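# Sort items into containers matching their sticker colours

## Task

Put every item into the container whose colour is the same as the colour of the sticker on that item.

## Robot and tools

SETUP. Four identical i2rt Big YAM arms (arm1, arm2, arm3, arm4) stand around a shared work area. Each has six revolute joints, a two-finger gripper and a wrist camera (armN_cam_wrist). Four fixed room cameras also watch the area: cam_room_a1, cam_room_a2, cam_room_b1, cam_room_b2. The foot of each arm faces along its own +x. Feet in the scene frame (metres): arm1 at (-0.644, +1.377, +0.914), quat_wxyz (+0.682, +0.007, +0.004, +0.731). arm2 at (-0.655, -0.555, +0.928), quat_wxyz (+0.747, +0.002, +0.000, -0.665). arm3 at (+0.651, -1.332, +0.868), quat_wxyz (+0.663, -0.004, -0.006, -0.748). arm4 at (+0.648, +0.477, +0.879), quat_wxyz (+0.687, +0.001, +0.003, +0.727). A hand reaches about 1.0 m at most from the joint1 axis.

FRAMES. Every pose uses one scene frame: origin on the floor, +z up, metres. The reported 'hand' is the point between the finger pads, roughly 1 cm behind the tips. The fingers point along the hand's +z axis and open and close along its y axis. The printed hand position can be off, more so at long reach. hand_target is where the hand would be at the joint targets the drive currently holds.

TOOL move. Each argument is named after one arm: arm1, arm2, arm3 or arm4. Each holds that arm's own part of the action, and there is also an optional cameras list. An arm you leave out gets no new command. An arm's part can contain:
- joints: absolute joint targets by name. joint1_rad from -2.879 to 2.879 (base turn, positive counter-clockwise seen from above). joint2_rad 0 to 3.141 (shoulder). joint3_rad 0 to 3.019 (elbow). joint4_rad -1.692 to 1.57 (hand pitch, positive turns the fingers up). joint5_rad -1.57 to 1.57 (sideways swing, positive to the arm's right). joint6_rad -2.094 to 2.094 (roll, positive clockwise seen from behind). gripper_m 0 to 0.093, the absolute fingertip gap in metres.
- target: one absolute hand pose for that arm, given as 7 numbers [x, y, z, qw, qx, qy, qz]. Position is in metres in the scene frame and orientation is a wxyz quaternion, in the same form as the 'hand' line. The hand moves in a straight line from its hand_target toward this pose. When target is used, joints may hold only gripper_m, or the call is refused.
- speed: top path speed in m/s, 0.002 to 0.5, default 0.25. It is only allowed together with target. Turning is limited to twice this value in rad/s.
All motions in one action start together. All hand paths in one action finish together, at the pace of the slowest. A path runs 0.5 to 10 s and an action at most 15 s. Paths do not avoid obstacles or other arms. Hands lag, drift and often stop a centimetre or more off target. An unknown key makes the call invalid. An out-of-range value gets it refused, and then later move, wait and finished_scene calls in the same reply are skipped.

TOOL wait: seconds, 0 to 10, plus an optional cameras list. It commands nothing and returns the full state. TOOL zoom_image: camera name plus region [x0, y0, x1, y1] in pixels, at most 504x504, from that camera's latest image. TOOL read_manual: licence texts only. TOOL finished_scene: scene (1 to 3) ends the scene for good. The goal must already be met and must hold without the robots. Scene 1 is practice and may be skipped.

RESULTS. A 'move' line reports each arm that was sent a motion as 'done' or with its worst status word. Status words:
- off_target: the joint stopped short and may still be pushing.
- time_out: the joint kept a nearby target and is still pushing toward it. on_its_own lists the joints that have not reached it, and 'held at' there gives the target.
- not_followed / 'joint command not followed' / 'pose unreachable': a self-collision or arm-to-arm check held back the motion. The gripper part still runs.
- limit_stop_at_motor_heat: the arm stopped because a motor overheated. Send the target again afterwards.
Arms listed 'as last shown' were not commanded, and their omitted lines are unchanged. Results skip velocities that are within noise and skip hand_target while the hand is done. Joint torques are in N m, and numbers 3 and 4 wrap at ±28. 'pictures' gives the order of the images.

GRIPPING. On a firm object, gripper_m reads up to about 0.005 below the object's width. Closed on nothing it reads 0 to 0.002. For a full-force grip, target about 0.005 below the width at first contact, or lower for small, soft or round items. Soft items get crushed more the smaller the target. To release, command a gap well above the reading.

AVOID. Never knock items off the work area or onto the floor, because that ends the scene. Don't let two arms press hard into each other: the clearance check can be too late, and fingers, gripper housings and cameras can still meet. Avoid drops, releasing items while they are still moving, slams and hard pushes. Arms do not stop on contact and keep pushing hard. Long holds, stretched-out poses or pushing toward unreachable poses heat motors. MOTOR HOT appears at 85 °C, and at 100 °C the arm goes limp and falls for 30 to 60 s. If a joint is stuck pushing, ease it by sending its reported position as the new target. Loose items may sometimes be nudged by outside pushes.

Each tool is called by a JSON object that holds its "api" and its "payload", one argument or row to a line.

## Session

{"api": "move", "payload": {
  "cameras": ["cam_room_a1","cam_room_a2","cam_room_b1","cam_room_b2"]
}}

Scene clock: 0.00 s.
Joint torques (N m): no reading
Motor temperatures (°C): arm1=[20 23 27 23 21 21 21] | arm2=[23 24 26 22 22 20 23] | arm3=[24 23 23 23 24 23 23] | arm4=[22 22 23 22 24 21 24]
Heat: arm1: hottest joint3_rad 27 °C; arm2: hottest joint3_rad 26 °C; arm3: hottest joint1_rad 24 °C; arm4: hottest joint5_rad 24 °C.
Joint velocities: within noise
arm1.joint_positions: joint1_rad=+0.263 joint2_rad=+0.541 joint3_rad=+1.448 joint4_rad=-1.274 joint5_rad=+0.156 joint6_rad=+0.460 gripper_m=+0.09396
arm1.joint_status: not commanded
arm1.hand: x=-0.6722 y=+1.5689 z=+1.5123 quat_wxyz=(-0.269, +0.505, -0.648, -0.503) (m; scene frame)
arm1.hand_target: x=-0.6707 y=+1.5650 z=+1.5242 quat_wxyz=(-0.273, +0.499, -0.642, -0.514) (m; scene frame)
arm1.hand_status: not commanded
arm2.joint_positions: joint1_rad=+0.198 joint2_rad=+0.259 joint3_rad=+1.632 joint4_rad=-1.245 joint5_rad=-0.167 joint6_rad=+0.724 gripper_m=+0.09396
arm2.joint_status: not commanded
arm2.hand: x=-0.6328 y=-0.5393 z=+1.6268 quat_wxyz=(-0.736, -0.518, -0.413, +0.142) (m; scene frame)
arm2.hand_target: x=-0.6348 y=-0.5331 z=+1.6300 quat_wxyz=(-0.741, -0.512, -0.410, +0.144) (m; scene frame)
arm2.hand_status: not commanded
arm3.joint_positions: joint1_rad=-0.202 joint2_rad=+0.522 joint3_rad=+1.369 joint4_rad=-1.376 joint5_rad=-0.141 joint6_rad=+0.009 gripper_m=+0.09396
arm3.joint_status: not commanded
arm3.hand: x=+0.6122 y=-1.5130 z=+1.4112 quat_wxyz=(-0.346, -0.682, -0.528, +0.369) (m; scene frame)
arm3.hand_target: x=+0.6130 y=-1.5103 z=+1.4212 quat_wxyz=(-0.352, -0.676, -0.525, +0.378) (m; scene frame)
arm3.hand_status: not commanded
arm4.joint_positions: joint1_rad=+0.128 joint2_rad=+0.492 joint3_rad=+1.422 joint4_rad=-1.388 joint5_rad=-0.180 joint6_rad=-0.624 gripper_m=+0.09396
arm4.joint_status: not commanded
arm4.hand: x=+0.5903 y=+0.6373 z=+1.4468 quat_wxyz=(-0.401, +0.802, -0.272, -0.348) (m; scene frame)
arm4.hand_target: x=+0.5910 y=+0.6334 z=+1.4564 quat_wxyz=(-0.410, +0.797, -0.269, -0.353) (m; scene frame)
arm4.hand_status: not commanded
pictures: cam_room_a1, cam_room_a2, cam_room_b1, cam_room_b2
Images, in order (width x height): cam_room_a1 672x504, cam_room_a2 672x504, cam_room_b1 672x504, cam_room_b2 672x504.

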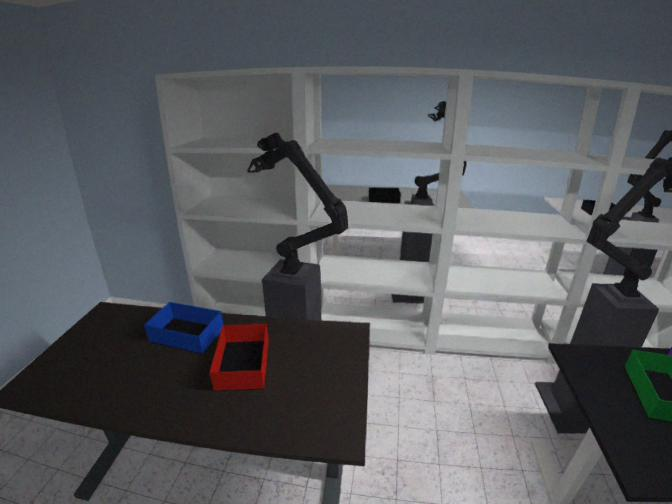

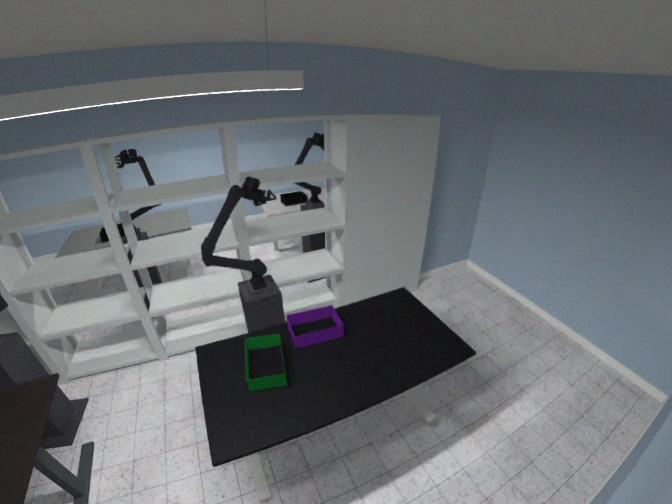

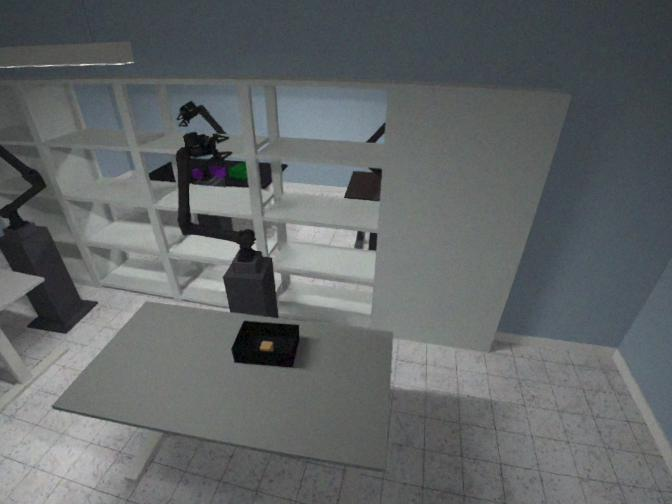

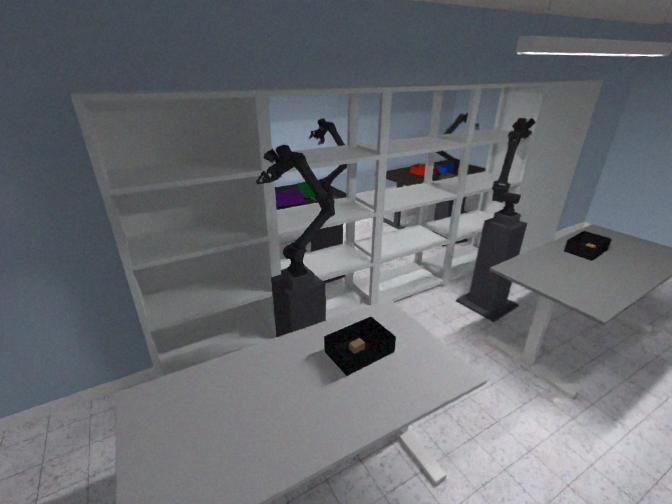

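{"api": "zoom_image", "payload": {
  "camera": "cam_room_b1",
  "region": [220, 310, 320, 380]
}}

{"api": "zoom_image", "payload": {
  "camera": "cam_room_b2",
  "region": [310, 305, 410, 385]
}}

{"api": "zoom_image", "payload": {
  "camera": "cam_room_b2",
  "region": [550, 220, 630, 270]
}}

Scaled by 5.040.

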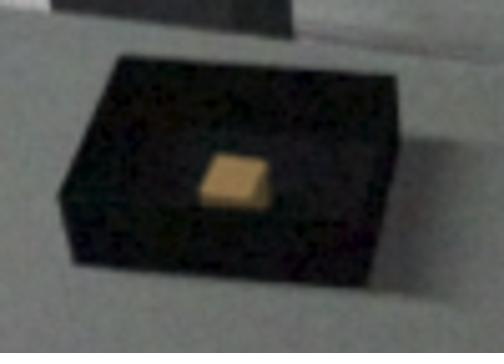

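Scaled by 5.040.

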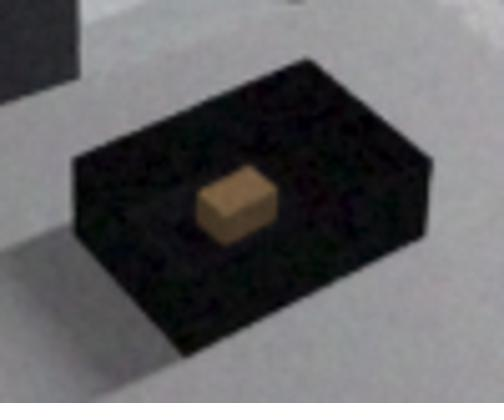

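Scaled by 6.300.

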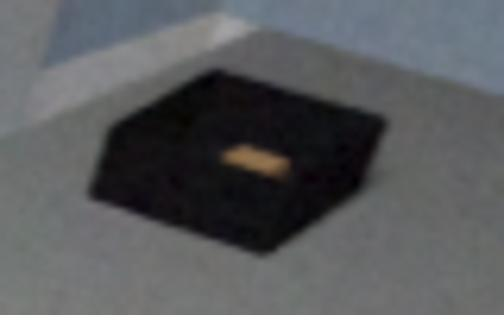

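{"api": "move", "payload": {
  "arm1": {"joints":{"joint1_rad":1.6,"joint2_rad":1.45,"joint3_rad":1.4,"joint4_rad":-1.05,"joint5_rad":0,"joint6_rad":0}},
  "arm2": {"joints":{"joint1_rad":-1.6,"joint2_rad":1.45,"joint3_rad":1.4,"joint4_rad":-1.05,"joint5_rad":0,"joint6_rad":0}},
  "arm3": {"joints":{"joint1_rad":1.60,"joint2_rad":1.45,"joint3_rad":1.4,"joint4_rad":-1.05,"joint5_rad":0,"joint6_rad":0}},
  "arm4": {"joints":{"joint1_rad":-1.627,"joint2_rad":1.45,"joint3_rad":1.4,"joint4_rad":-1.05,"joint5_rad":0,"joint6_rad":0}},
  "cameras": ["arm1_cam_wrist","arm2_cam_wrist","arm3_cam_wrist","arm4_cam_wrist"]
}}

Scene clock: 12.43 s.
Joint torques (N m): arm1=[-2.2 -11.81 13.31 1.35 0.08 -0.06] | arm2=[1.08 -14.51 11.58 1.91 -0.02 -0.08] | arm3=[0.97 -15.97 11.14 0.99 0.09 -0.1] | arm4=[1.85 -16.97 10.11 0.94 0.03 0.17]
move: arm1 done; arm2 done; arm3 done; arm4 done
arm1.joint_positions: joint1_rad=+1.606 joint2_rad=+1.470 joint3_rad=+1.379 joint4_rad=-1.057 joint5_rad=-0.002 joint6_rad=+0.007 gripper_m=+0.09398
arm1.joint_status: all done
arm1.hand: x=-1.1693 y=+1.3214 z=+1.1770 quat_wxyz=(+0.011, +0.975, +0.048, -0.217) (m; scene frame)
arm2.joint_positions: joint1_rad=-1.606 joint2_rad=+1.447 joint3_rad=+1.399 joint4_rad=-1.055 joint5_rad=+0.000 joint6_rad=+0.014 gripper_m=+0.09399
arm2.joint_status: all done
arm2.hand: x=-1.1886 y=-0.5992 z=+1.2037 quat_wxyz=(-0.010, -0.973, -0.033, +0.230) (m; scene frame)
arm3.joint_positions: joint1_rad=+1.601 joint2_rad=+1.465 joint3_rad=+1.381 joint4_rad=-1.054 joint5_rad=-0.001 joint6_rad=+0.006 gripper_m=+0.09398
arm3.joint_status: all done
arm3.hand: x=+1.1815 y=-1.3767 z=+1.1276 quat_wxyz=(-0.215, -0.046, -0.975, +0.015) (m; scene frame)
arm4.joint_positions: joint1_rad=-1.634 joint2_rad=+1.469 joint3_rad=+1.384 joint4_rad=-1.056 joint5_rad=+0.001 joint6_rad=-0.013 gripper_m=+0.09398
arm4.joint_status: all done
arm4.hand: x=+1.1831 y=+0.4742 z=+1.1348 quat_wxyz=(-0.211, +0.003, -0.977, +0.004) (m; scene frame)
pictures: arm1_cam_wrist, arm2_cam_wrist, arm3_cam_wrist, arm4_cam_wrist
Images, in order (width x height): arm1_cam_wrist 672x504, arm2_cam_wrist 672x504, arm3_cam_wrist 672x504, arm4_cam_wrist 672x504.

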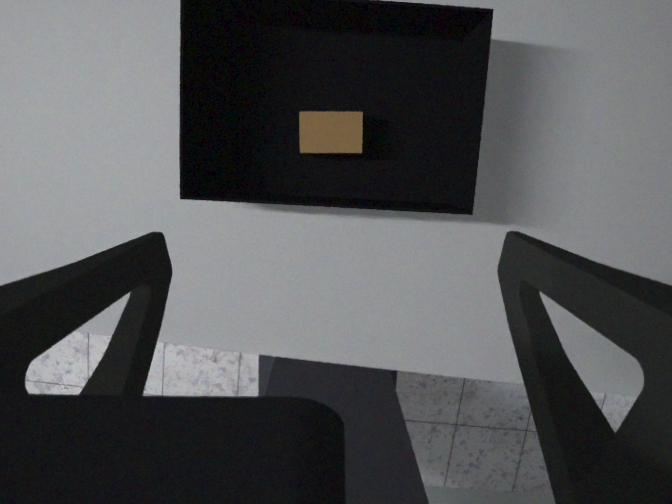

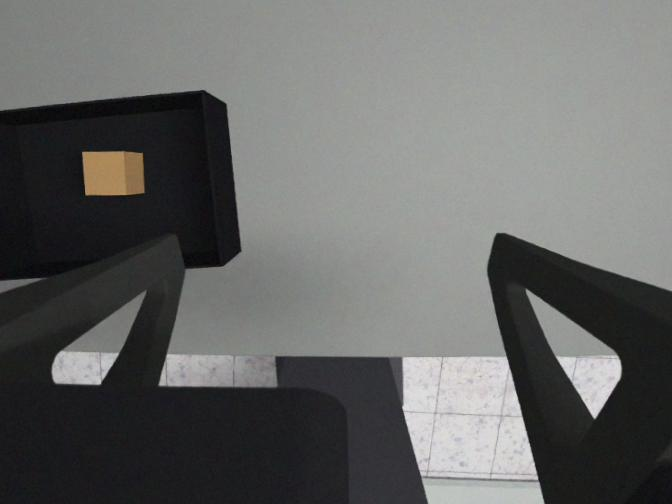

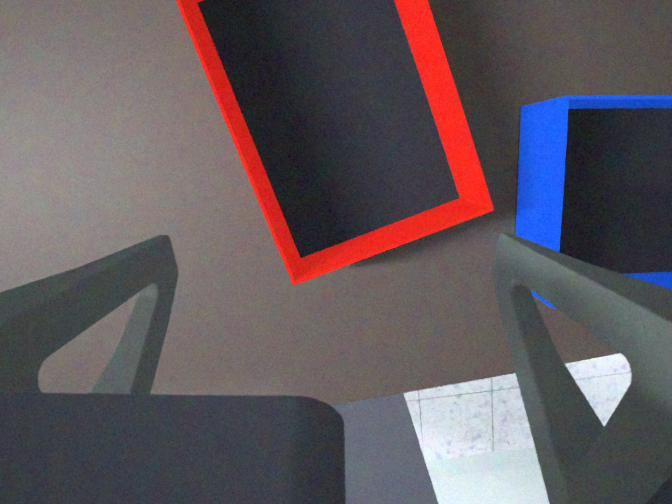

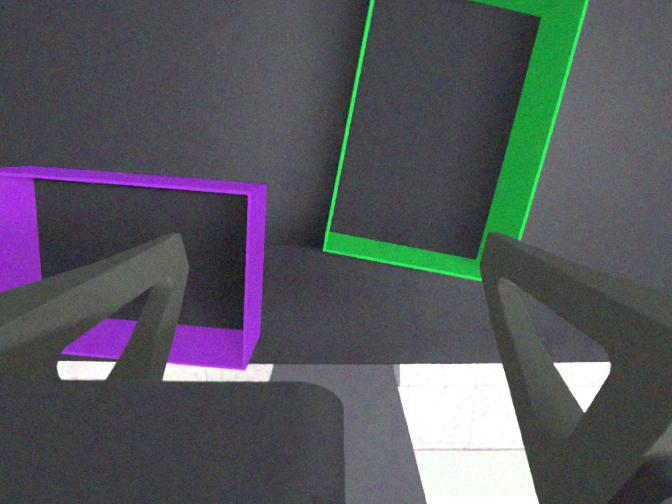

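{"api": "move", "payload": {
  "arm1": {"target":[-1.222,1.311,0.87,-0.0139,-0.9577,-0.0468,0.2837],"speed":0.3},
  "arm2": {"target":[-1.180,-0.900,0.87,-0.0099,-0.9582,-0.0335,0.2838],"speed":0.3},
  "cameras": ["arm1_cam_wrist","arm2_cam_wrist"]
}}

Scene clock: 44.93 s.
Joint torques (N m): arm1=[-1.32 -13.33 7.83 1.76 0.1 0.11] | arm2=[-0.03 -19.02 11.26 2.24 0.44 0.21] | arm3=[1.03 -15.97 11.12 1.02 0.11 -0.11] | arm4=[1.08 -16.62 10.11 0.77 0.06 0.18]
Motor temperatures (°C): arm1=[20 24 33 23 21 21 21] | arm2=[23 25 31 22 22 20 23] | arm3=[24 24 29 23 24 23 23] | arm4=[22 22 27 22 24 21 24]
Heat: arm1: hottest joint3_rad 33 °C; arm2: hottest joint3_rad 31 °C; arm3: hottest joint3_rad 29 °C; arm4: hottest joint3_rad 27 °C.
move: arm1 off_target; arm2 off_target
arm1.joint_positions: joint1_rad=+1.608 joint2_rad=+1.938 joint3_rad=+1.006 joint4_rad=-0.104 joint5_rad=+0.005 joint6_rad=+0.011 gripper_m=+0.09398
arm1.hand: x=-1.2157 y=+1.3181 z=+0.8642 quat_wxyz=(+0.012, +0.961, +0.046, -0.271) (m; scene frame)
arm1.hand_target: x=-1.2218 y=+1.3109 z=+0.8702 quat_wxyz=(+0.014, +0.958, +0.047, -0.284) (m; scene frame)
arm1.hand_status: off_target (0.011 m and 1.5 deg from the pose sent, 0.312 m and 7.9 deg at the start)
arm2.joint_positions: joint1_rad=-1.015 joint2_rad=+2.034 joint3_rad=+1.169 joint4_rad=-0.256 joint5_rad=+0.306 joint6_rad=+0.502 gripper_m=+0.09399
arm2.hand: x=-1.1592 y=-0.8901 z=+0.8602 quat_wxyz=(+0.003, -0.963, -0.049, +0.265) (m; scene frame)
arm2.hand_target: x=-1.1792 y=-0.8994 z=+0.8707 quat_wxyz=(-0.010, -0.958, -0.034, +0.284) (m; scene frame)
arm2.hand_status: off_target (0.025 m and 3.2 deg from the pose sent, 0.449 m and 6.3 deg at the start)
arm3, arm4: as last shown
pictures: arm1_cam_wrist, arm2_cam_wrist

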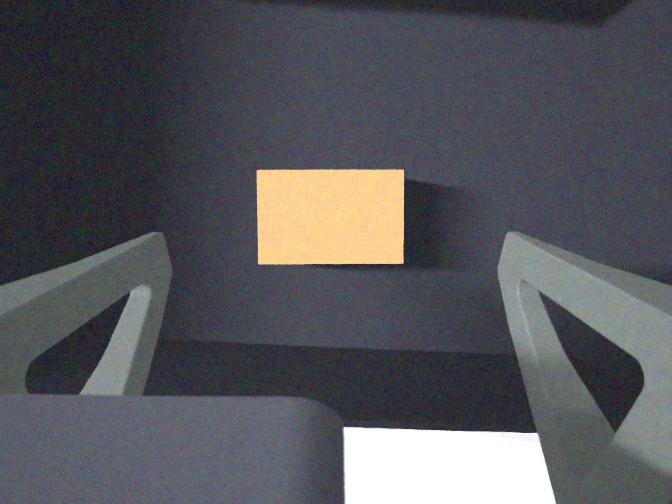

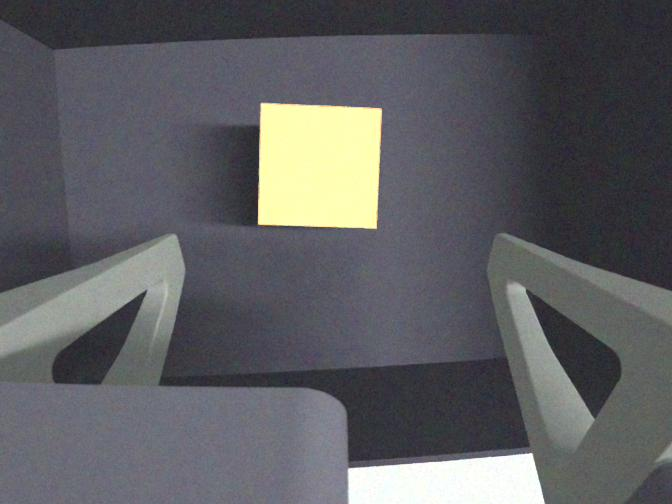

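{"api": "move", "payload": {
  "arm1": {"target":[-1.228,1.310,0.752,-0.0106,-0.9751,-0.0476,0.2161],"speed":0.15},
  "arm2": {"target":[-1.200,-0.907,0.757,-0.0086,-0.9583,-0.0293,0.2839],"speed":0.15},
  "cameras": ["arm1_cam_wrist","arm2_cam_wrist"]
}}

Scene clock: 66.20 s.
Joint torques (N m): arm1=[-0.5 -14.51 8.16 1.35 0.09 0.01] | arm2=[0.03 -19.49 9.81 2.39 0.42 0.2] | arm3=[1.03 -16.03 11.17 1.03 0.1 -0.11] | arm4=[1.03 -16.5 10.17 0.95 0.06 0.16]
move: arm1 off_target; arm2 off_target
arm1.joint_positions: joint1_rad=+1.608 joint2_rad=+2.203 joint3_rad=+1.114 joint4_rad=-0.076 joint5_rad=+0.002 joint6_rad=+0.022 gripper_m=+0.09398
arm1.hand: x=-1.2174 y=+1.3177 z=+0.7542 quat_wxyz=(+0.010, +0.977, +0.041, -0.209) (m; scene frame)
arm1.hand_target: x=-1.2277 y=+1.3099 z=+0.7523 quat_wxyz=(+0.011, +0.975, +0.048, -0.216) (m; scene frame)
arm1.hand_status: off_target (0.013 m and 1.2 deg from the pose sent, 0.113 m and 6.5 deg at the start)
arm2.joint_positions: joint1_rad=-1.024 joint2_rad=+2.288 joint3_rad=+1.271 joint4_rad=-0.086 joint5_rad=+0.306 joint6_rad=+0.503 gripper_m=+0.09399
arm2.hand: x=-1.1832 y=-0.9016 z=+0.7598 quat_wxyz=(-0.001, -0.961, -0.043, +0.272) (m; scene frame)
arm2.hand_target: x=-1.1995 y=-0.9064 z=+0.7576 quat_wxyz=(-0.009, -0.958, -0.029, +0.284) (m; scene frame)
arm2.hand_status: off_target (0.018 m and 2.3 deg from the pose sent, 0.112 m and 3.4 deg at the start)
arm3, arm4: as last shown
pictures: arm1_cam_wrist, arm2_cam_wrist

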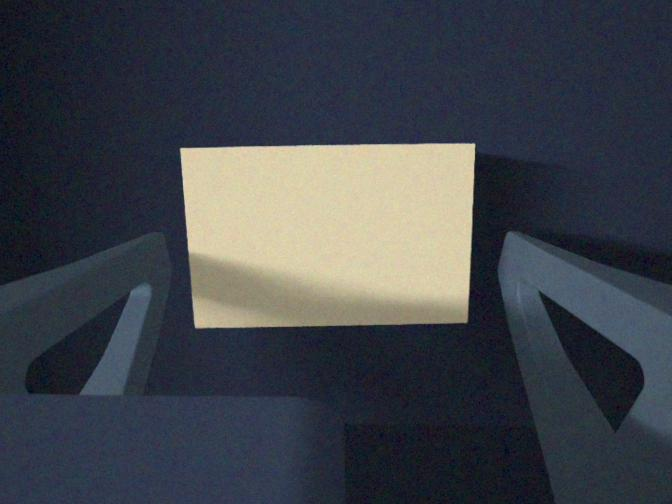

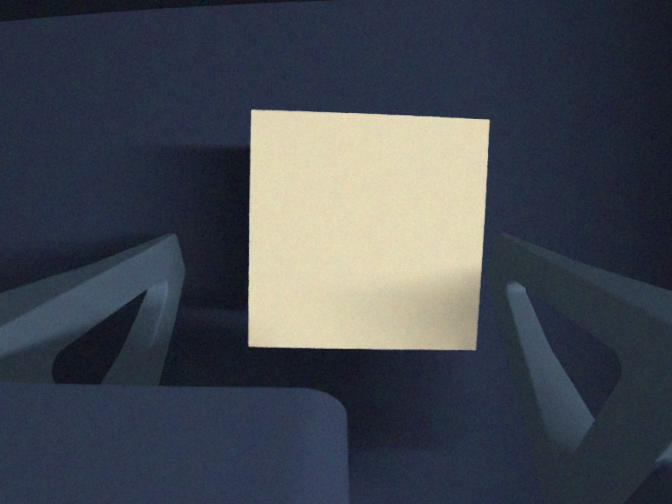

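{"api": "move", "payload": {
  "arm1": {"target":[-1.228,1.310,0.738,-0.0106,-0.9751,-0.0476,0.2161],"speed":0.08},
  "arm2": {"joints":{"gripper_m":0.040}},
  "cameras": ["arm1_cam_wrist","arm2_cam_wrist"]
}}

Scene clock: 72.83 s.
Joint torques (N m): arm1=[-0.85 -13.68 7.88 1.51 0.08 0] | arm2=[-0.09 -19.31 9.74 2.33 0.33 0.18] | arm3=[1.03 -15.79 11.12 1.03 0.1 -0.1] | arm4=[1.26 -16.79 10.15 0.9 0.11 0.2]
move: arm1 off_target; arm2 off_target
arm1.joint_positions: joint1_rad=+1.608 joint2_rad=+2.235 joint3_rad=+1.122 joint4_rad=-0.054 joint5_rad=+0.003 joint6_rad=+0.022 gripper_m=+0.09398
arm1.hand: x=-1.2176 y=+1.3179 z=+0.7407 quat_wxyz=(+0.010, +0.977, +0.041, -0.208) (m; scene frame)
arm1.hand_target: x=-1.2275 y=+1.3100 z=+0.7382 quat_wxyz=(+0.011, +0.975, +0.048, -0.216) (m; scene frame)
arm1.hand_status: off_target (0.013 m and 1.2 deg from the pose sent, 0.021 m and 1.2 deg at the start)
arm2.joint_positions: joint1_rad=-1.024 joint2_rad=+2.288 joint3_rad=+1.271 joint4_rad=-0.085 joint5_rad=+0.307 joint6_rad=+0.504 gripper_m=+0.05321
arm2.joint_status: gripper_m off_target (ended at +0.05323, target +0.04000)
arm2.hand: x=-1.1837 y=-0.9018 z=+0.7602 quat_wxyz=(-0.001, -0.961, -0.042, +0.273) (m; scene frame)
arm3, arm4: as last shown
pictures: arm1_cam_wrist, arm2_cam_wrist

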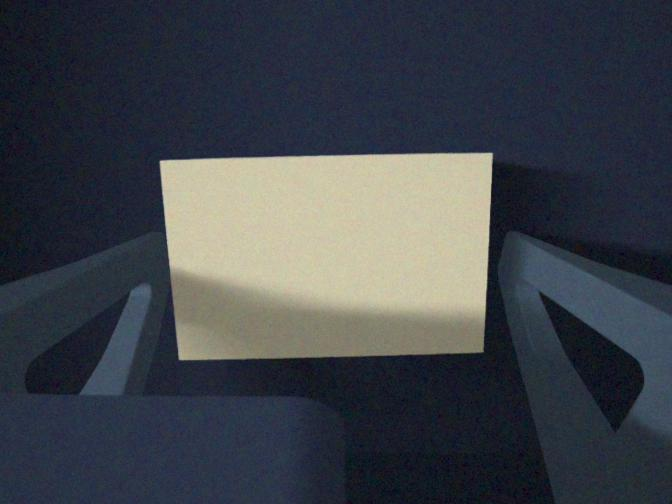

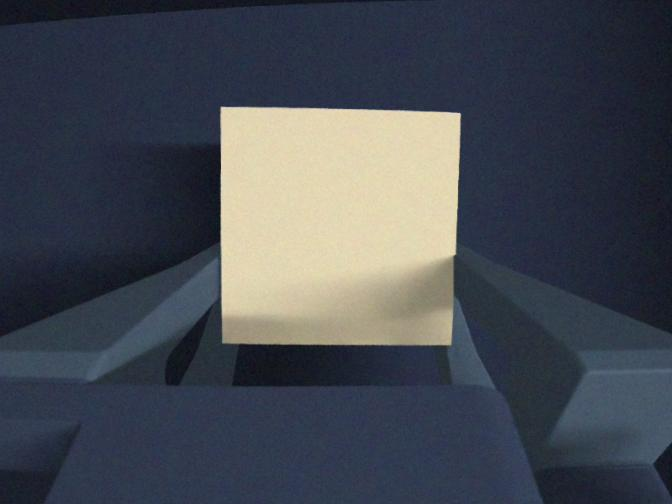

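{"api": "move", "payload": {
  "arm1": {"joints":{"gripper_m":0.06}},
  "arm2": {"target":[-1.10,-0.85,1.0,-0.0086,-0.9583,-0.0293,0.2839],"speed":0.25},
  "cameras": ["arm1_cam_wrist"]
}}

{"api": "move", "payload": {
  "arm1": {"target":[-1.12,1.32,1.0,-0.0106,-0.9751,-0.0476,0.2161],"speed":0.25},
  "arm2": {"joints":{"joint2_rad":0.9,"joint3_rad":0.9,"joint4_rad":1.1,"joint5_rad":0,"joint6_rad":0}},
  "cameras": ["arm1_cam_wrist","cam_room_b1","cam_room_b2"]
}}

Scene clock: 85.53 s.
move: arm1 off_target; arm2 off_target
arm1.joint_status: gripper_m off_target (ended at +0.06870, target +0.06000)
arm2.hand_status: off_target (0.011 m and 1.3 deg from the pose sent, 0.259 m and 2.1 deg at the start)
pictures: arm1_cam_wrist

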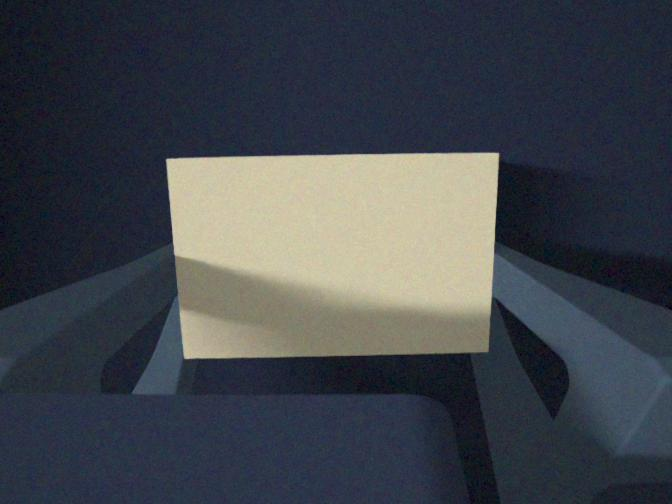

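Scene clock: 87.37 s.
Joint torques (N m): arm1=[-0.15 -8.53 10.18 0.64 0.16 0.05] | arm2=[1.32 -3.84 12.52 1.77 -0.17 -0.07] | arm3=[1.14 -16.09 11.15 1.01 0.1 -0.11] | arm4=[1.49 -16.67 10.21 0.79 0.07 0.2]
move: arm1 done; arm2 done
arm1.joint_positions: joint1_rad=+1.612 joint2_rad=+1.494 joint3_rad=+0.909 joint4_rad=-0.559 joint5_rad=+0.004 joint6_rad=+0.022 gripper_m=+0.06867
arm1.hand: x=-1.1201 y=+1.3253 z=+0.9996 quat_wxyz=(+0.010, +0.975, +0.043, -0.219) (m; scene frame)
arm1.hand_target: x=-1.1200 y=+1.3200 z=+1.0001 quat_wxyz=(+0.011, +0.975, +0.048, -0.216) (m; scene frame)
arm1.hand_status: done (0.005 m and 0.6 deg from the pose sent, 0.277 m and 1.2 deg at the start)
arm2.joint_positions: joint1_rad=-1.007 joint2_rad=+0.887 joint3_rad=+0.882 joint4_rad=+1.083 joint5_rad=+0.004 joint6_rad=+0.014 gripper_m=+0.05321
arm2.joint_status: all done
arm2.hand: x=-0.9165 y=-0.7669 z=+1.6084 quat_wxyz=(-0.330, -0.233, -0.079, +0.911) (m; scene frame)
arm3.joint_positions: joint1_rad=+1.601 joint2_rad=+1.465 joint3_rad=+1.381 joint4_rad=-1.054 joint5_rad=-0.001 joint6_rad=+0.006 gripper_m=+0.09398
arm3.hand: x=+1.1815 y=-1.3767 z=+1.1276 quat_wxyz=(-0.215, -0.046, -0.975, +0.015) (m; scene frame)
arm4.joint_positions: joint1_rad=-1.634 joint2_rad=+1.469 joint3_rad=+1.384 joint4_rad=-1.056 joint5_rad=+0.001 joint6_rad=-0.013 gripper_m=+0.09398
arm4.hand: x=+1.1831 y=+0.4742 z=+1.1348 quat_wxyz=(-0.211, +0.003, -0.977, +0.004) (m; scene frame)
pictures: arm1_cam_wrist, cam_room_b1, cam_room_b2

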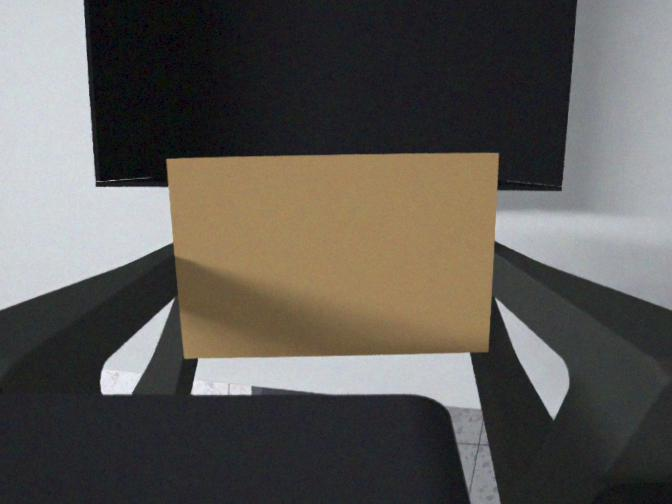

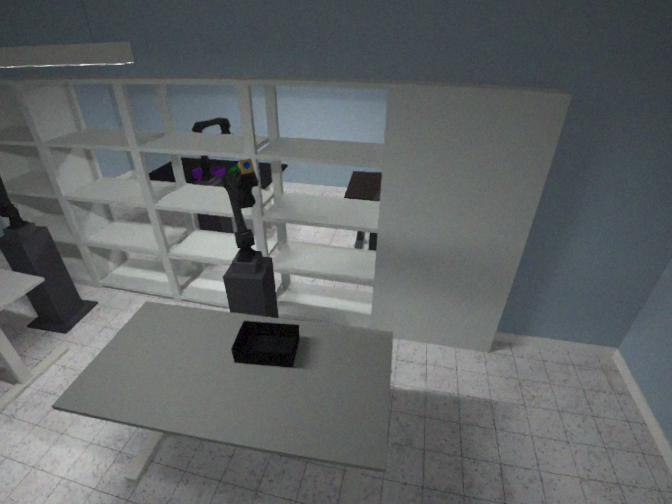

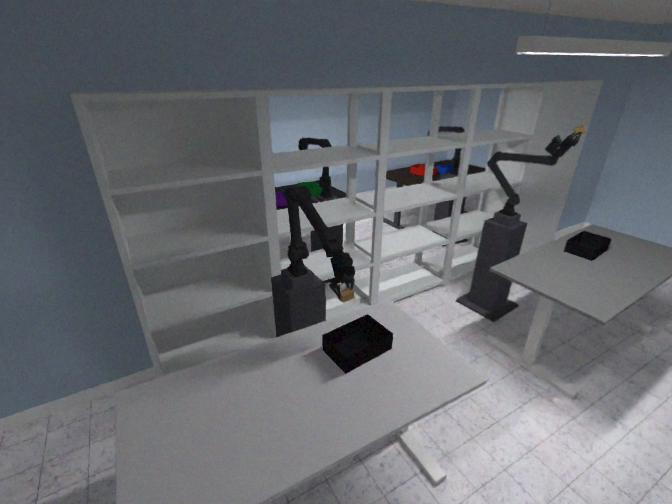

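{"api": "zoom_image", "payload": {
  "camera": "cam_room_b1",
  "region": [210, 145, 280, 215]
}}

{"api": "zoom_image", "payload": {
  "camera": "cam_room_b2",
  "region": [310, 250, 380, 320]
}}

{"api": "move", "payload": {
  "arm1": {"joints":{"joint2_rad":0.9,"joint3_rad":0.9,"joint4_rad":1.1,"joint5_rad":0,"joint6_rad":0}},
  "cameras": ["cam_room_b1","cam_room_b2"]
}}

{"api": "zoom_image", "payload": {
  "camera": "cam_room_b2",
  "region": [230, 130, 390, 260]
}}

Scaled by 7.200.

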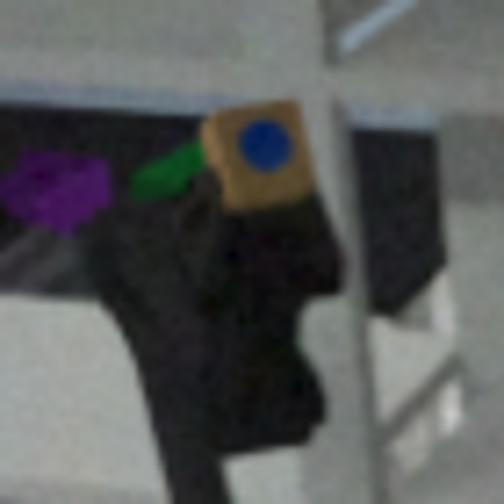

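Scaled by 7.200.

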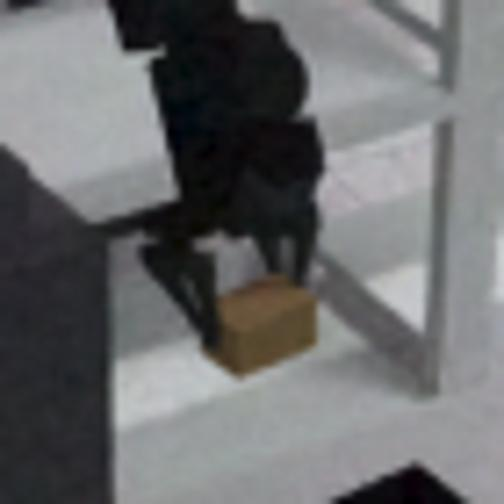

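Scene clock: 94.03 s.
Joint torques (N m): arm1=[-0.44 -0.21 12.78 1.11 -0.04 -0.06] | arm2=[1.2 -3.72 12.53 1.77 -0.17 -0.07] | arm3=[1.2 -15.97 11.15 1.03 0.1 -0.11] | arm4=[1.38 -16.15 10.09 0.91 0.08 0.15]
move: arm1 done
arm1.joint_positions: joint1_rad=+1.613 joint2_rad=+0.891 joint3_rad=+0.878 joint4_rad=+1.086 joint5_rad=+0.002 joint6_rad=+0.008 gripper_m=+0.06867
arm1.joint_status: all done
arm1.hand: x=-0.9672 y=+1.3391 z=+1.5980 quat_wxyz=(+0.057, +0.238, +0.014, -0.969) (m; scene frame)
arm2, arm3, arm4: as last shown
arm2.hand: x=-0.9165 y=-0.7669 z=+1.6084 quat_wxyz=(-0.330, -0.233, -0.079, +0.912) (m; scene frame)
pictures: cam_room_b1, cam_room_b2

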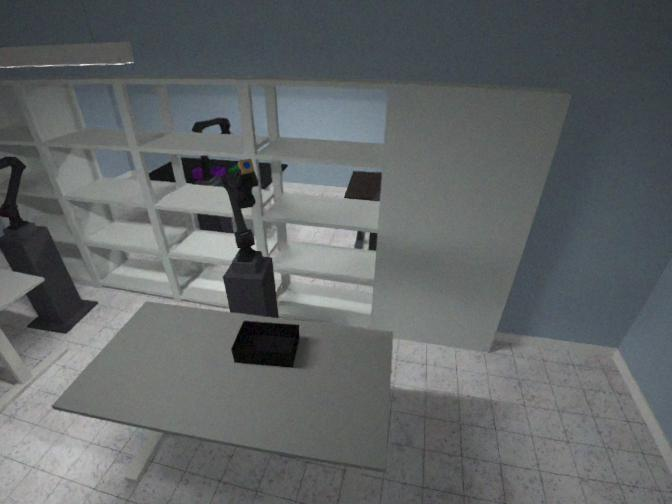

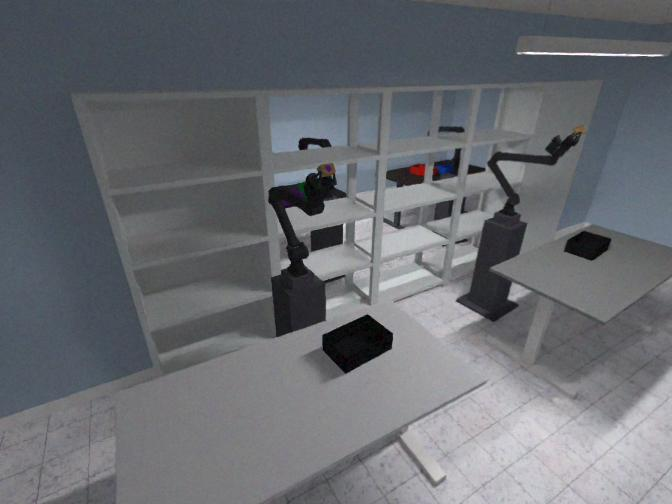

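Scaled by 3.150.

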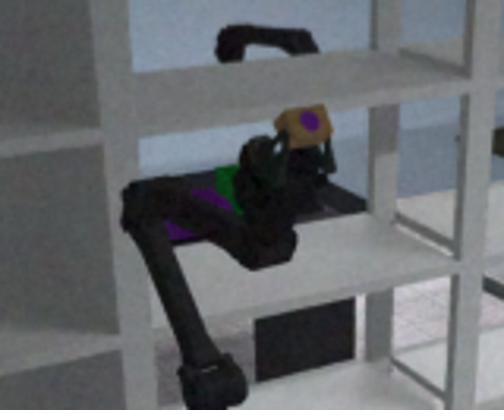

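{"api": "move", "payload": {
  "arm1": {"joints":{"joint1_rad":-2.25,"joint2_rad":0.9215,"joint3_rad":0.831,"joint4_rad":-1.06}},
  "arm2": {"joints":{"joint1_rad":0.918,"joint2_rad":0.80,"joint3_rad":0.69,"joint4_rad":-0.92}},
  "arm3": {"joints":{"joint1_rad":-1.987,"joint2_rad":0.913,"joint3_rad":0.80,"joint4_rad":-0.881}},
  "arm4": {"joints":{"joint1_rad":0.905,"joint2_rad":0.913,"joint3_rad":0.80,"joint4_rad":-0.881}},
  "cameras": ["arm1_cam_wrist","arm2_cam_wrist"]
}}

{"api": "move", "payload": {
  "arm1": {"target":[0.002,0.927,1.09,0.1983,0.2933,0.9331,-0.0623],"speed":0.25},
  "arm2": {"target":[-0.002,-0.9435,1.10,0.2620,0.2551,0.9280,-0.0720],"speed":0.25},
  "cameras": ["arm1_cam_wrist","arm2_cam_wrist"]
}}

Scene clock: 109.57 s.
move: arm1 done; arm2 done; arm3 done; arm4 done
arm1.joint_status: all done
arm2.joint_status: all done
arm3.joint_status: all done
arm4.joint_status: all done
pictures: arm1_cam_wrist, arm2_cam_wrist

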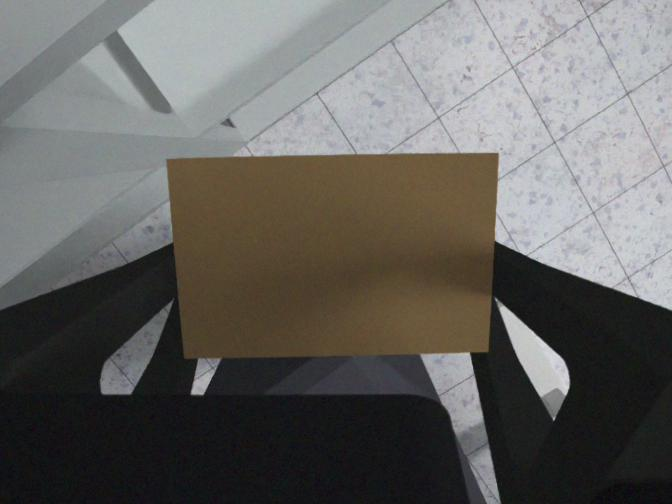

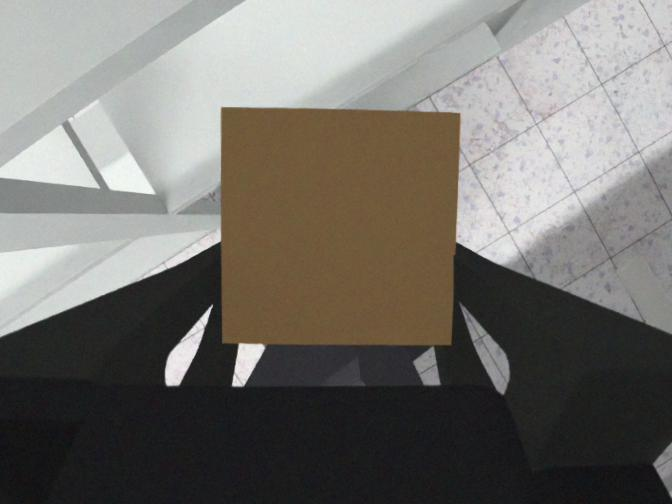

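Scene clock: 112.33 s.
Joint torques (N m): arm1=[-2.61 -20.07 17.37 0.72 -0.02 -0.02] | arm2=[1.2 -21.54 17.06 1.26 0.15 -0.05] | arm3=[0.79 -5.66 9.46 1.5 -0.01 -0.11] | arm4=[0.73 -5.13 9.61 1.47 0.12 0.14]
Motor temperatures (°C): arm1=[20 25 33 23 21 21 22] | arm2=[23 25 34 22 22 20 24] | arm3=[24 24 31 23 24 23 23] | arm4=[22 24 32 22 24 21 24]
Heat: arm1: hottest joint3_rad 33 °C; arm2: hottest joint3_rad 34 °C; arm3: hottest joint3_rad 31 °C; arm4: hottest joint3_rad 32 °C.
move: arm1 off_target; arm2 off_target
arm1.joint_positions: joint1_rad=-2.246 joint2_rad=+2.187 joint3_rad=+2.154 joint4_rad=-1.158 joint5_rad=-0.005 joint6_rad=+0.006 gripper_m=+0.06879
arm1.hand: x=-0.0093 y=+0.9387 z=+1.0626 quat_wxyz=(-0.174, -0.295, -0.938, +0.055) (m; scene frame)
arm1.hand_target: x=+0.0005 y=+0.9281 z=+1.0902 quat_wxyz=(-0.199, -0.293, -0.933, +0.063) (m; scene frame)
arm1.hand_status: off_target (0.032 m and 3.0 deg from the pose sent, 0.458 m and 1.0 deg at the start)
arm2.joint_positions: joint1_rad=+0.916 joint2_rad=+2.010 joint3_rad=+1.814 joint4_rad=-0.855 joint5_rad=+0.001 joint6_rad=+0.013 gripper_m=+0.05317
arm2.hand: x=-0.0193 y=-0.9362 z=+1.0844 quat_wxyz=(-0.248, -0.264, -0.930, +0.065) (m; scene frame)
arm2.hand_target: x=-0.0032 y=-0.9426 z=+1.1003 quat_wxyz=(-0.263, -0.255, -0.928, +0.072) (m; scene frame)
arm2.hand_status: off_target (0.024 m and 2.0 deg from the pose sent, 0.444 m and 1.1 deg at the start)
arm3.joint_positions: joint1_rad=-1.979 joint2_rad=+0.916 joint3_rad=+0.802 joint4_rad=-0.890 joint5_rad=+0.001 joint6_rad=+0.005 gripper_m=+0.09402
arm3.hand: x=+0.3431 y=-1.1482 z=+1.0861 quat_wxyz=(+0.066, -0.927, +0.255, +0.268) (m; scene frame)
arm4.joint_positions: joint1_rad=+0.905 joint2_rad=+0.915 joint3_rad=+0.794 joint4_rad=-0.894 joint5_rad=-0.001 joint6_rad=-0.012 gripper_m=+0.09401
arm4.hand: x=+0.3589 y=+0.6808 z=+1.0969 quat_wxyz=(-0.081, +0.919, -0.284, -0.263) (m; scene frame)
pictures: arm1_cam_wrist, arm2_cam_wrist

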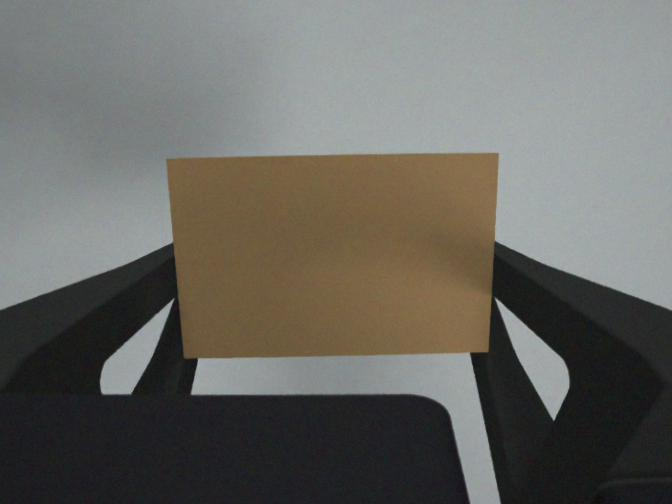

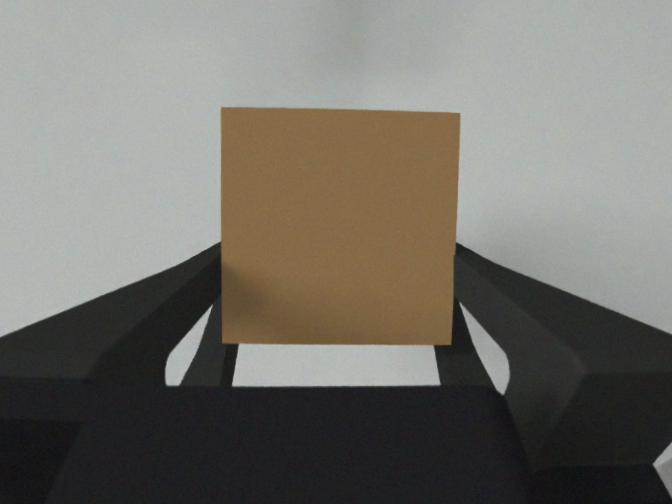

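{"api": "move", "payload": {
  "arm1": {"target":[0.002,0.927,1.028,0.1983,0.2933,0.9331,-0.0623],"speed":0.12},
  "arm2": {"target":[0.0,-0.945,1.022,0.2620,0.2551,0.9280,-0.0720],"speed":0.12},
  "cameras": ["arm1_cam_wrist","arm2_cam_wrist"]
}}

Scene clock: 117.97 s.
Joint torques (N m): arm1=[-2.61 -20.13 11.69 1.58 -0.08 -0.04] | arm2=[1.14 -22.42 10.82 2.66 0.11 -0.06] | arm3=[0.73 -5.42 9.46 1.43 0 -0.11] | arm4=[1.08 -5.07 9.61 1.28 0.11 0.15]
move: arm1 done; arm2 off_target
arm1.joint_positions: joint1_rad=-2.246 joint2_rad=+2.205 joint3_rad=+2.089 joint4_rad=-1.037 joint5_rad=-0.005 joint6_rad=+0.006 gripper_m=+0.06879
arm1.hand: x=-0.0008 y=+0.9325 z=+1.0292 quat_wxyz=(-0.191, -0.294, -0.934, +0.060) (m; scene frame)
arm1.hand_target: x=+0.0020 y=+0.9271 z=+1.0280 quat_wxyz=(-0.198, -0.293, -0.933, +0.062) (m; scene frame)
arm1.hand_status: done (0.006 m and 0.9 deg from the pose sent, 0.038 m and 3.0 deg at the start)
arm2.joint_positions: joint1_rad=+0.916 joint2_rad=+2.074 joint3_rad=+1.780 joint4_rad=-0.721 joint5_rad=+0.001 joint6_rad=+0.013 gripper_m=+0.05317
arm2.hand: x=-0.0036 y=-0.9455 z=+1.0383 quat_wxyz=(-0.266, -0.262, -0.925, +0.070) (m; scene frame)
arm2.hand_target: x=-0.0004 y=-0.9447 z=+1.0221 quat_wxyz=(-0.262, -0.255, -0.928, +0.072) (m; scene frame)
arm2.hand_status: off_target (0.017 m and 1.0 deg from the pose sent, 0.066 m and 2.0 deg at the start)
arm3, arm4: as last shown
pictures: arm1_cam_wrist, arm2_cam_wrist

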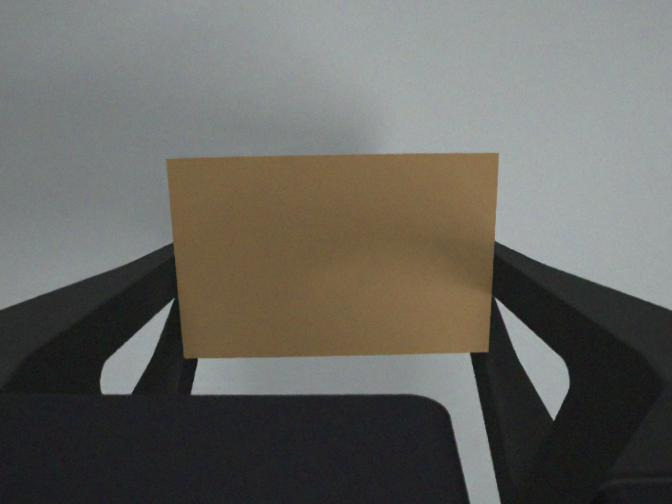

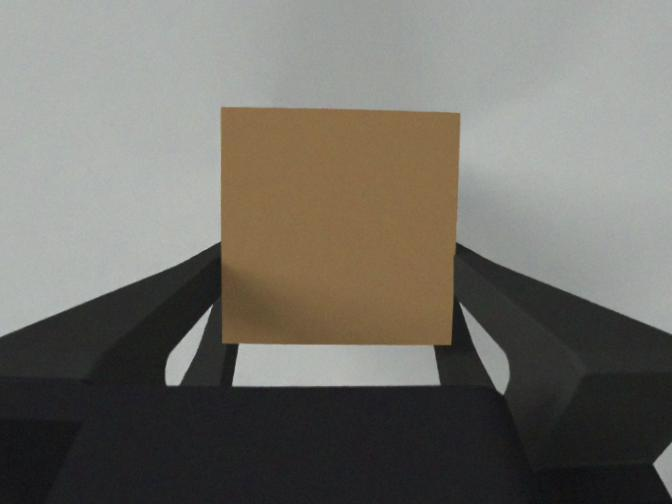

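{"api": "move", "payload": {
  "arm1": {"target":[0.002,0.927,1.010,0.1983,0.2933,0.9331,-0.0623],"speed":0.1},
  "arm2": {"target":[0.0,-0.945,1.010,0.2620,0.2551,0.9280,-0.0720],"speed":0.1},
  "cameras": []
}}

{"api": "wait", "payload": {
  "seconds": 0.1,
  "cameras": []
}}

Scene clock: 123.57 s.
move: arm1 done; arm2 off_target
arm1.hand_status: done (0.009 m and 0.4 deg from the pose sent, 0.020 m and 0.9 deg at the start)
arm2.hand_status: off_target (0.027 m and 1.5 deg from the pose sent, 0.029 m and 1.0 deg at the start)
pictures: none

Scene clock: 123.67 s.
Joint torques (N m): arm1=[-2.37 -18.73 11.45 1.69 -0.02 -0.07] | arm2=[1.32 -21.42 10.28 2.71 0.11 -0.06] | arm3=[0.79 -5.42 9.44 1.51 0 -0.1] | arm4=[0.44 -5.54 9.58 1.31 0.11 0.14]
arm1.joint_positions: joint1_rad=-2.246 joint2_rad=+2.207 joint3_rad=+2.059 joint4_rad=-0.996 joint5_rad=-0.005 joint6_rad=+0.006 gripper_m=+0.06879
arm1.hand: x=-0.0001 y=+0.9320 z=+1.0174 quat_wxyz=(-0.195, -0.294, -0.934, +0.061) (m; scene frame)
arm1.hand_target: x=+0.0018 y=+0.9272 z=+1.0100 quat_wxyz=(-0.198, -0.293, -0.933, +0.062) (m; scene frame)
arm1.hand_status: done (0.009 m and 0.4 deg from the pose sent, 0.020 m and 0.9 deg at the start)
arm2.joint_positions: joint1_rad=+0.916 joint2_rad=+2.074 joint3_rad=+1.770 joint4_rad=-0.696 joint5_rad=+0.001 joint6_rad=+0.013 gripper_m=+0.05317
arm2.hand: x=-0.0019 y=-0.9465 z=+1.0365 quat_wxyz=(-0.272, -0.262, -0.923, +0.072) (m; scene frame)
arm2.hand_target: x=-0.0009 y=-0.9444 z=+1.0103 quat_wxyz=(-0.262, -0.255, -0.928, +0.072) (m; scene frame)
arm2.hand_status: off_target (0.027 m and 1.5 deg from the pose sent, 0.029 m and 1.0 deg at the start)
arm3.joint_positions: joint1_rad=-1.979 joint2_rad=+0.916 joint3_rad=+0.802 joint4_rad=-0.890 joint5_rad=+0.001 joint6_rad=+0.005 gripper_m=+0.09402
arm3.hand: x=+0.3431 y=-1.1482 z=+1.0861 quat_wxyz=(+0.066, -0.927, +0.255, +0.268) (m; scene frame)
arm4.joint_positions: joint1_rad=+0.905 joint2_rad=+0.915 joint3_rad=+0.794 joint4_rad=-0.894 joint5_rad=-0.001 joint6_rad=-0.012 gripper_m=+0.09401
arm4.hand: x=+0.3589 y=+0.6808 z=+1.0969 quat_wxyz=(-0.081, +0.919, -0.284, -0.263) (m; scene frame)
wait: 0.10 s; no rest
pictures: none

{"api": "move", "payload": {
  "arm1": {"target":[0.002,0.927,0.999,0.1983,0.2933,0.9331,-0.0623],"speed":0.08},
  "arm2": {"target":[0.0,-0.945,1.004,0.2620,0.2551,0.9280,-0.0720],"speed":0.08},
  "cameras": []
}}

{"api": "wait", "payload": {
  "seconds": 0.1,
  "cameras": []
}}

Scene clock: 127.80 s.
move: arm1 off_target; arm2 off_target
arm1.hand_status: off_target (0.014 m and 0.2 deg from the pose sent, 0.019 m and 0.4 deg at the start)
arm2.hand_status: off_target (0.029 m and 1.7 deg from the pose sent, 0.033 m and 1.5 deg at the start)
pictures: none

Scene clock: 127.90 s.
Joint torques (N m): arm1=[-2.14 -18.9 11.18 1.65 -0.04 0.05] | arm2=[1.2 -21.42 10.17 2.7 0.11 -0.07] | arm3=[0.79 -5.42 9.48 1.51 0 -0.11] | arm4=[0.5 -5.01 9.48 1.29 0.15 0.18]
arm1.joint_positions: joint1_rad=-2.246 joint2_rad=+2.209 joint3_rad=+2.046 joint4_rad=-0.971 joint5_rad=-0.005 joint6_rad=+0.006 gripper_m=+0.06879
arm1.hand: x=+0.0012 y=+0.9310 z=+1.0122 quat_wxyz=(-0.200, -0.294, -0.933, +0.063) (m; scene frame)
arm1.hand_target: x=+0.0017 y=+0.9273 z=+0.9990 quat_wxyz=(-0.198, -0.293, -0.933, +0.062) (m; scene frame)
arm1.hand_status: off_target (0.014 m and 0.2 deg from the pose sent, 0.019 m and 0.4 deg at the start)
arm2.joint_positions: joint1_rad=+0.916 joint2_rad=+2.077 joint3_rad=+1.763 joint4_rad=-0.683 joint5_rad=+0.001 joint6_rad=+0.013 gripper_m=+0.05317
arm2.hand: x=-0.0015 y=-0.9467 z=+1.0327 quat_wxyz=(-0.274, -0.262, -0.923, +0.072) (m; scene frame)
arm2.hand_target: x=-0.0010 y=-0.9444 z=+1.0045 quat_wxyz=(-0.262, -0.255, -0.928, +0.072) (m; scene frame)
arm2.hand_status: off_target (0.029 m and 1.7 deg from the pose sent, 0.033 m and 1.5 deg at the start)
arm3.joint_positions: joint1_rad=-1.979 joint2_rad=+0.916 joint3_rad=+0.802 joint4_rad=-0.890 joint5_rad=+0.001 joint6_rad=+0.005 gripper_m=+0.09402
arm3.hand: x=+0.3431 y=-1.1482 z=+1.0861 quat_wxyz=(+0.066, -0.927, +0.255, +0.268) (m; scene frame)
arm4.joint_positions: joint1_rad=+0.905 joint2_rad=+0.915 joint3_rad=+0.794 joint4_rad=-0.894 joint5_rad=-0.001 joint6_rad=-0.012 gripper_m=+0.09401
arm4.hand: x=+0.3589 y=+0.6808 z=+1.0969 quat_wxyz=(-0.081, +0.919, -0.284, -0.263) (m; scene frame)
wait: 0.10 s; no rest
pictures: none

{"api": "move", "payload": {
  "arm1": {"target":[0.002,0.927,1.004,0.1983,0.2933,0.9331,-0.0623],"joints":{"gripper_m":0.093},"speed":0.05},
  "arm2": {"target":[0.0,-0.945,1.012,0.2620,0.2551,0.9280,-0.0720],"joints":{"gripper_m":0.093},"speed":0.05},
  "cameras": ["arm1_cam_wrist","arm2_cam_wrist"]
}}

Scene clock: 133.33 s.
Joint torques (N m): arm1=[-2.32 -19.49 11.66 1.26 -0.05 -0.02] | arm2=[1.14 -21.71 11.15 2.02 0.11 -0.06] | arm3=[0.67 -5.66 9.43 1.48 -0.01 -0.09] | arm4=[1.32 -5.36 9.55 1.25 0.14 0.18]
move: arm1 done; arm2 off_target
arm1.joint_positions: joint1_rad=-2.246 joint2_rad=+2.209 joint3_rad=+2.046 joint4_rad=-0.971 joint5_rad=-0.005 joint6_rad=+0.006 gripper_m=+0.09297
arm1.joint_status: all done
arm1.hand: x=+0.0012 y=+0.9311 z=+1.0122 quat_wxyz=(-0.200, -0.294, -0.933, +0.063) (m; scene frame)
arm1.hand_target: x=+0.0019 y=+0.9272 z=+1.0039 quat_wxyz=(-0.198, -0.293, -0.933, +0.062) (m; scene frame)
arm1.hand_status: done (0.009 m and 0.2 deg from the pose sent, 0.009 m and 0.2 deg at the start)
arm2.joint_positions: joint1_rad=+0.916 joint2_rad=+2.077 joint3_rad=+1.763 joint4_rad=-0.683 joint5_rad=+0.001 joint6_rad=+0.013 gripper_m=+0.09293
arm2.joint_status: all done
arm2.hand: x=-0.0015 y=-0.9467 z=+1.0327 quat_wxyz=(-0.274, -0.262, -0.923, +0.072) (m; scene frame)
arm2.hand_target: x=-0.0006 y=-0.9446 z=+1.0122 quat_wxyz=(-0.262, -0.255, -0.928, +0.072) (m; scene frame)
arm2.hand_status: off_target (0.021 m and 1.7 deg from the pose sent, 0.021 m and 1.7 deg at the start)
arm3, arm4: as last shown
pictures: arm1_cam_wrist, arm2_cam_wrist

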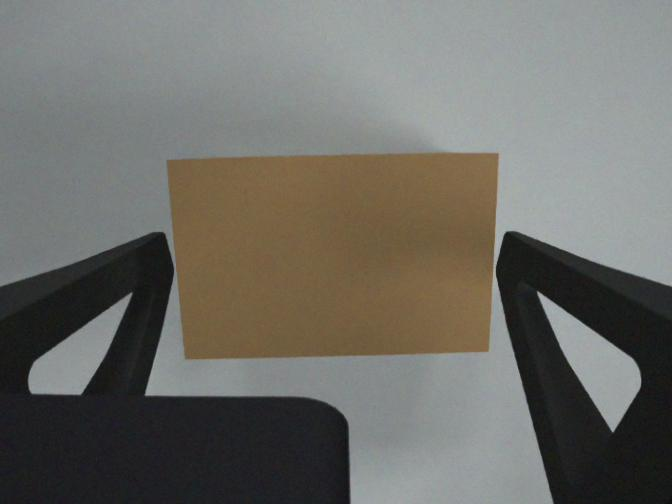

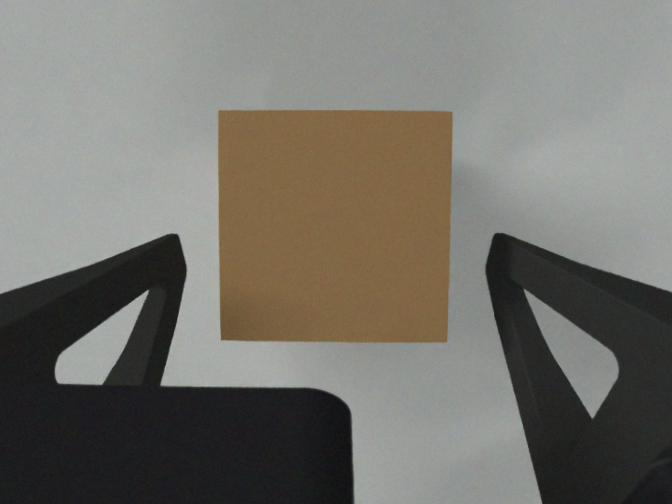

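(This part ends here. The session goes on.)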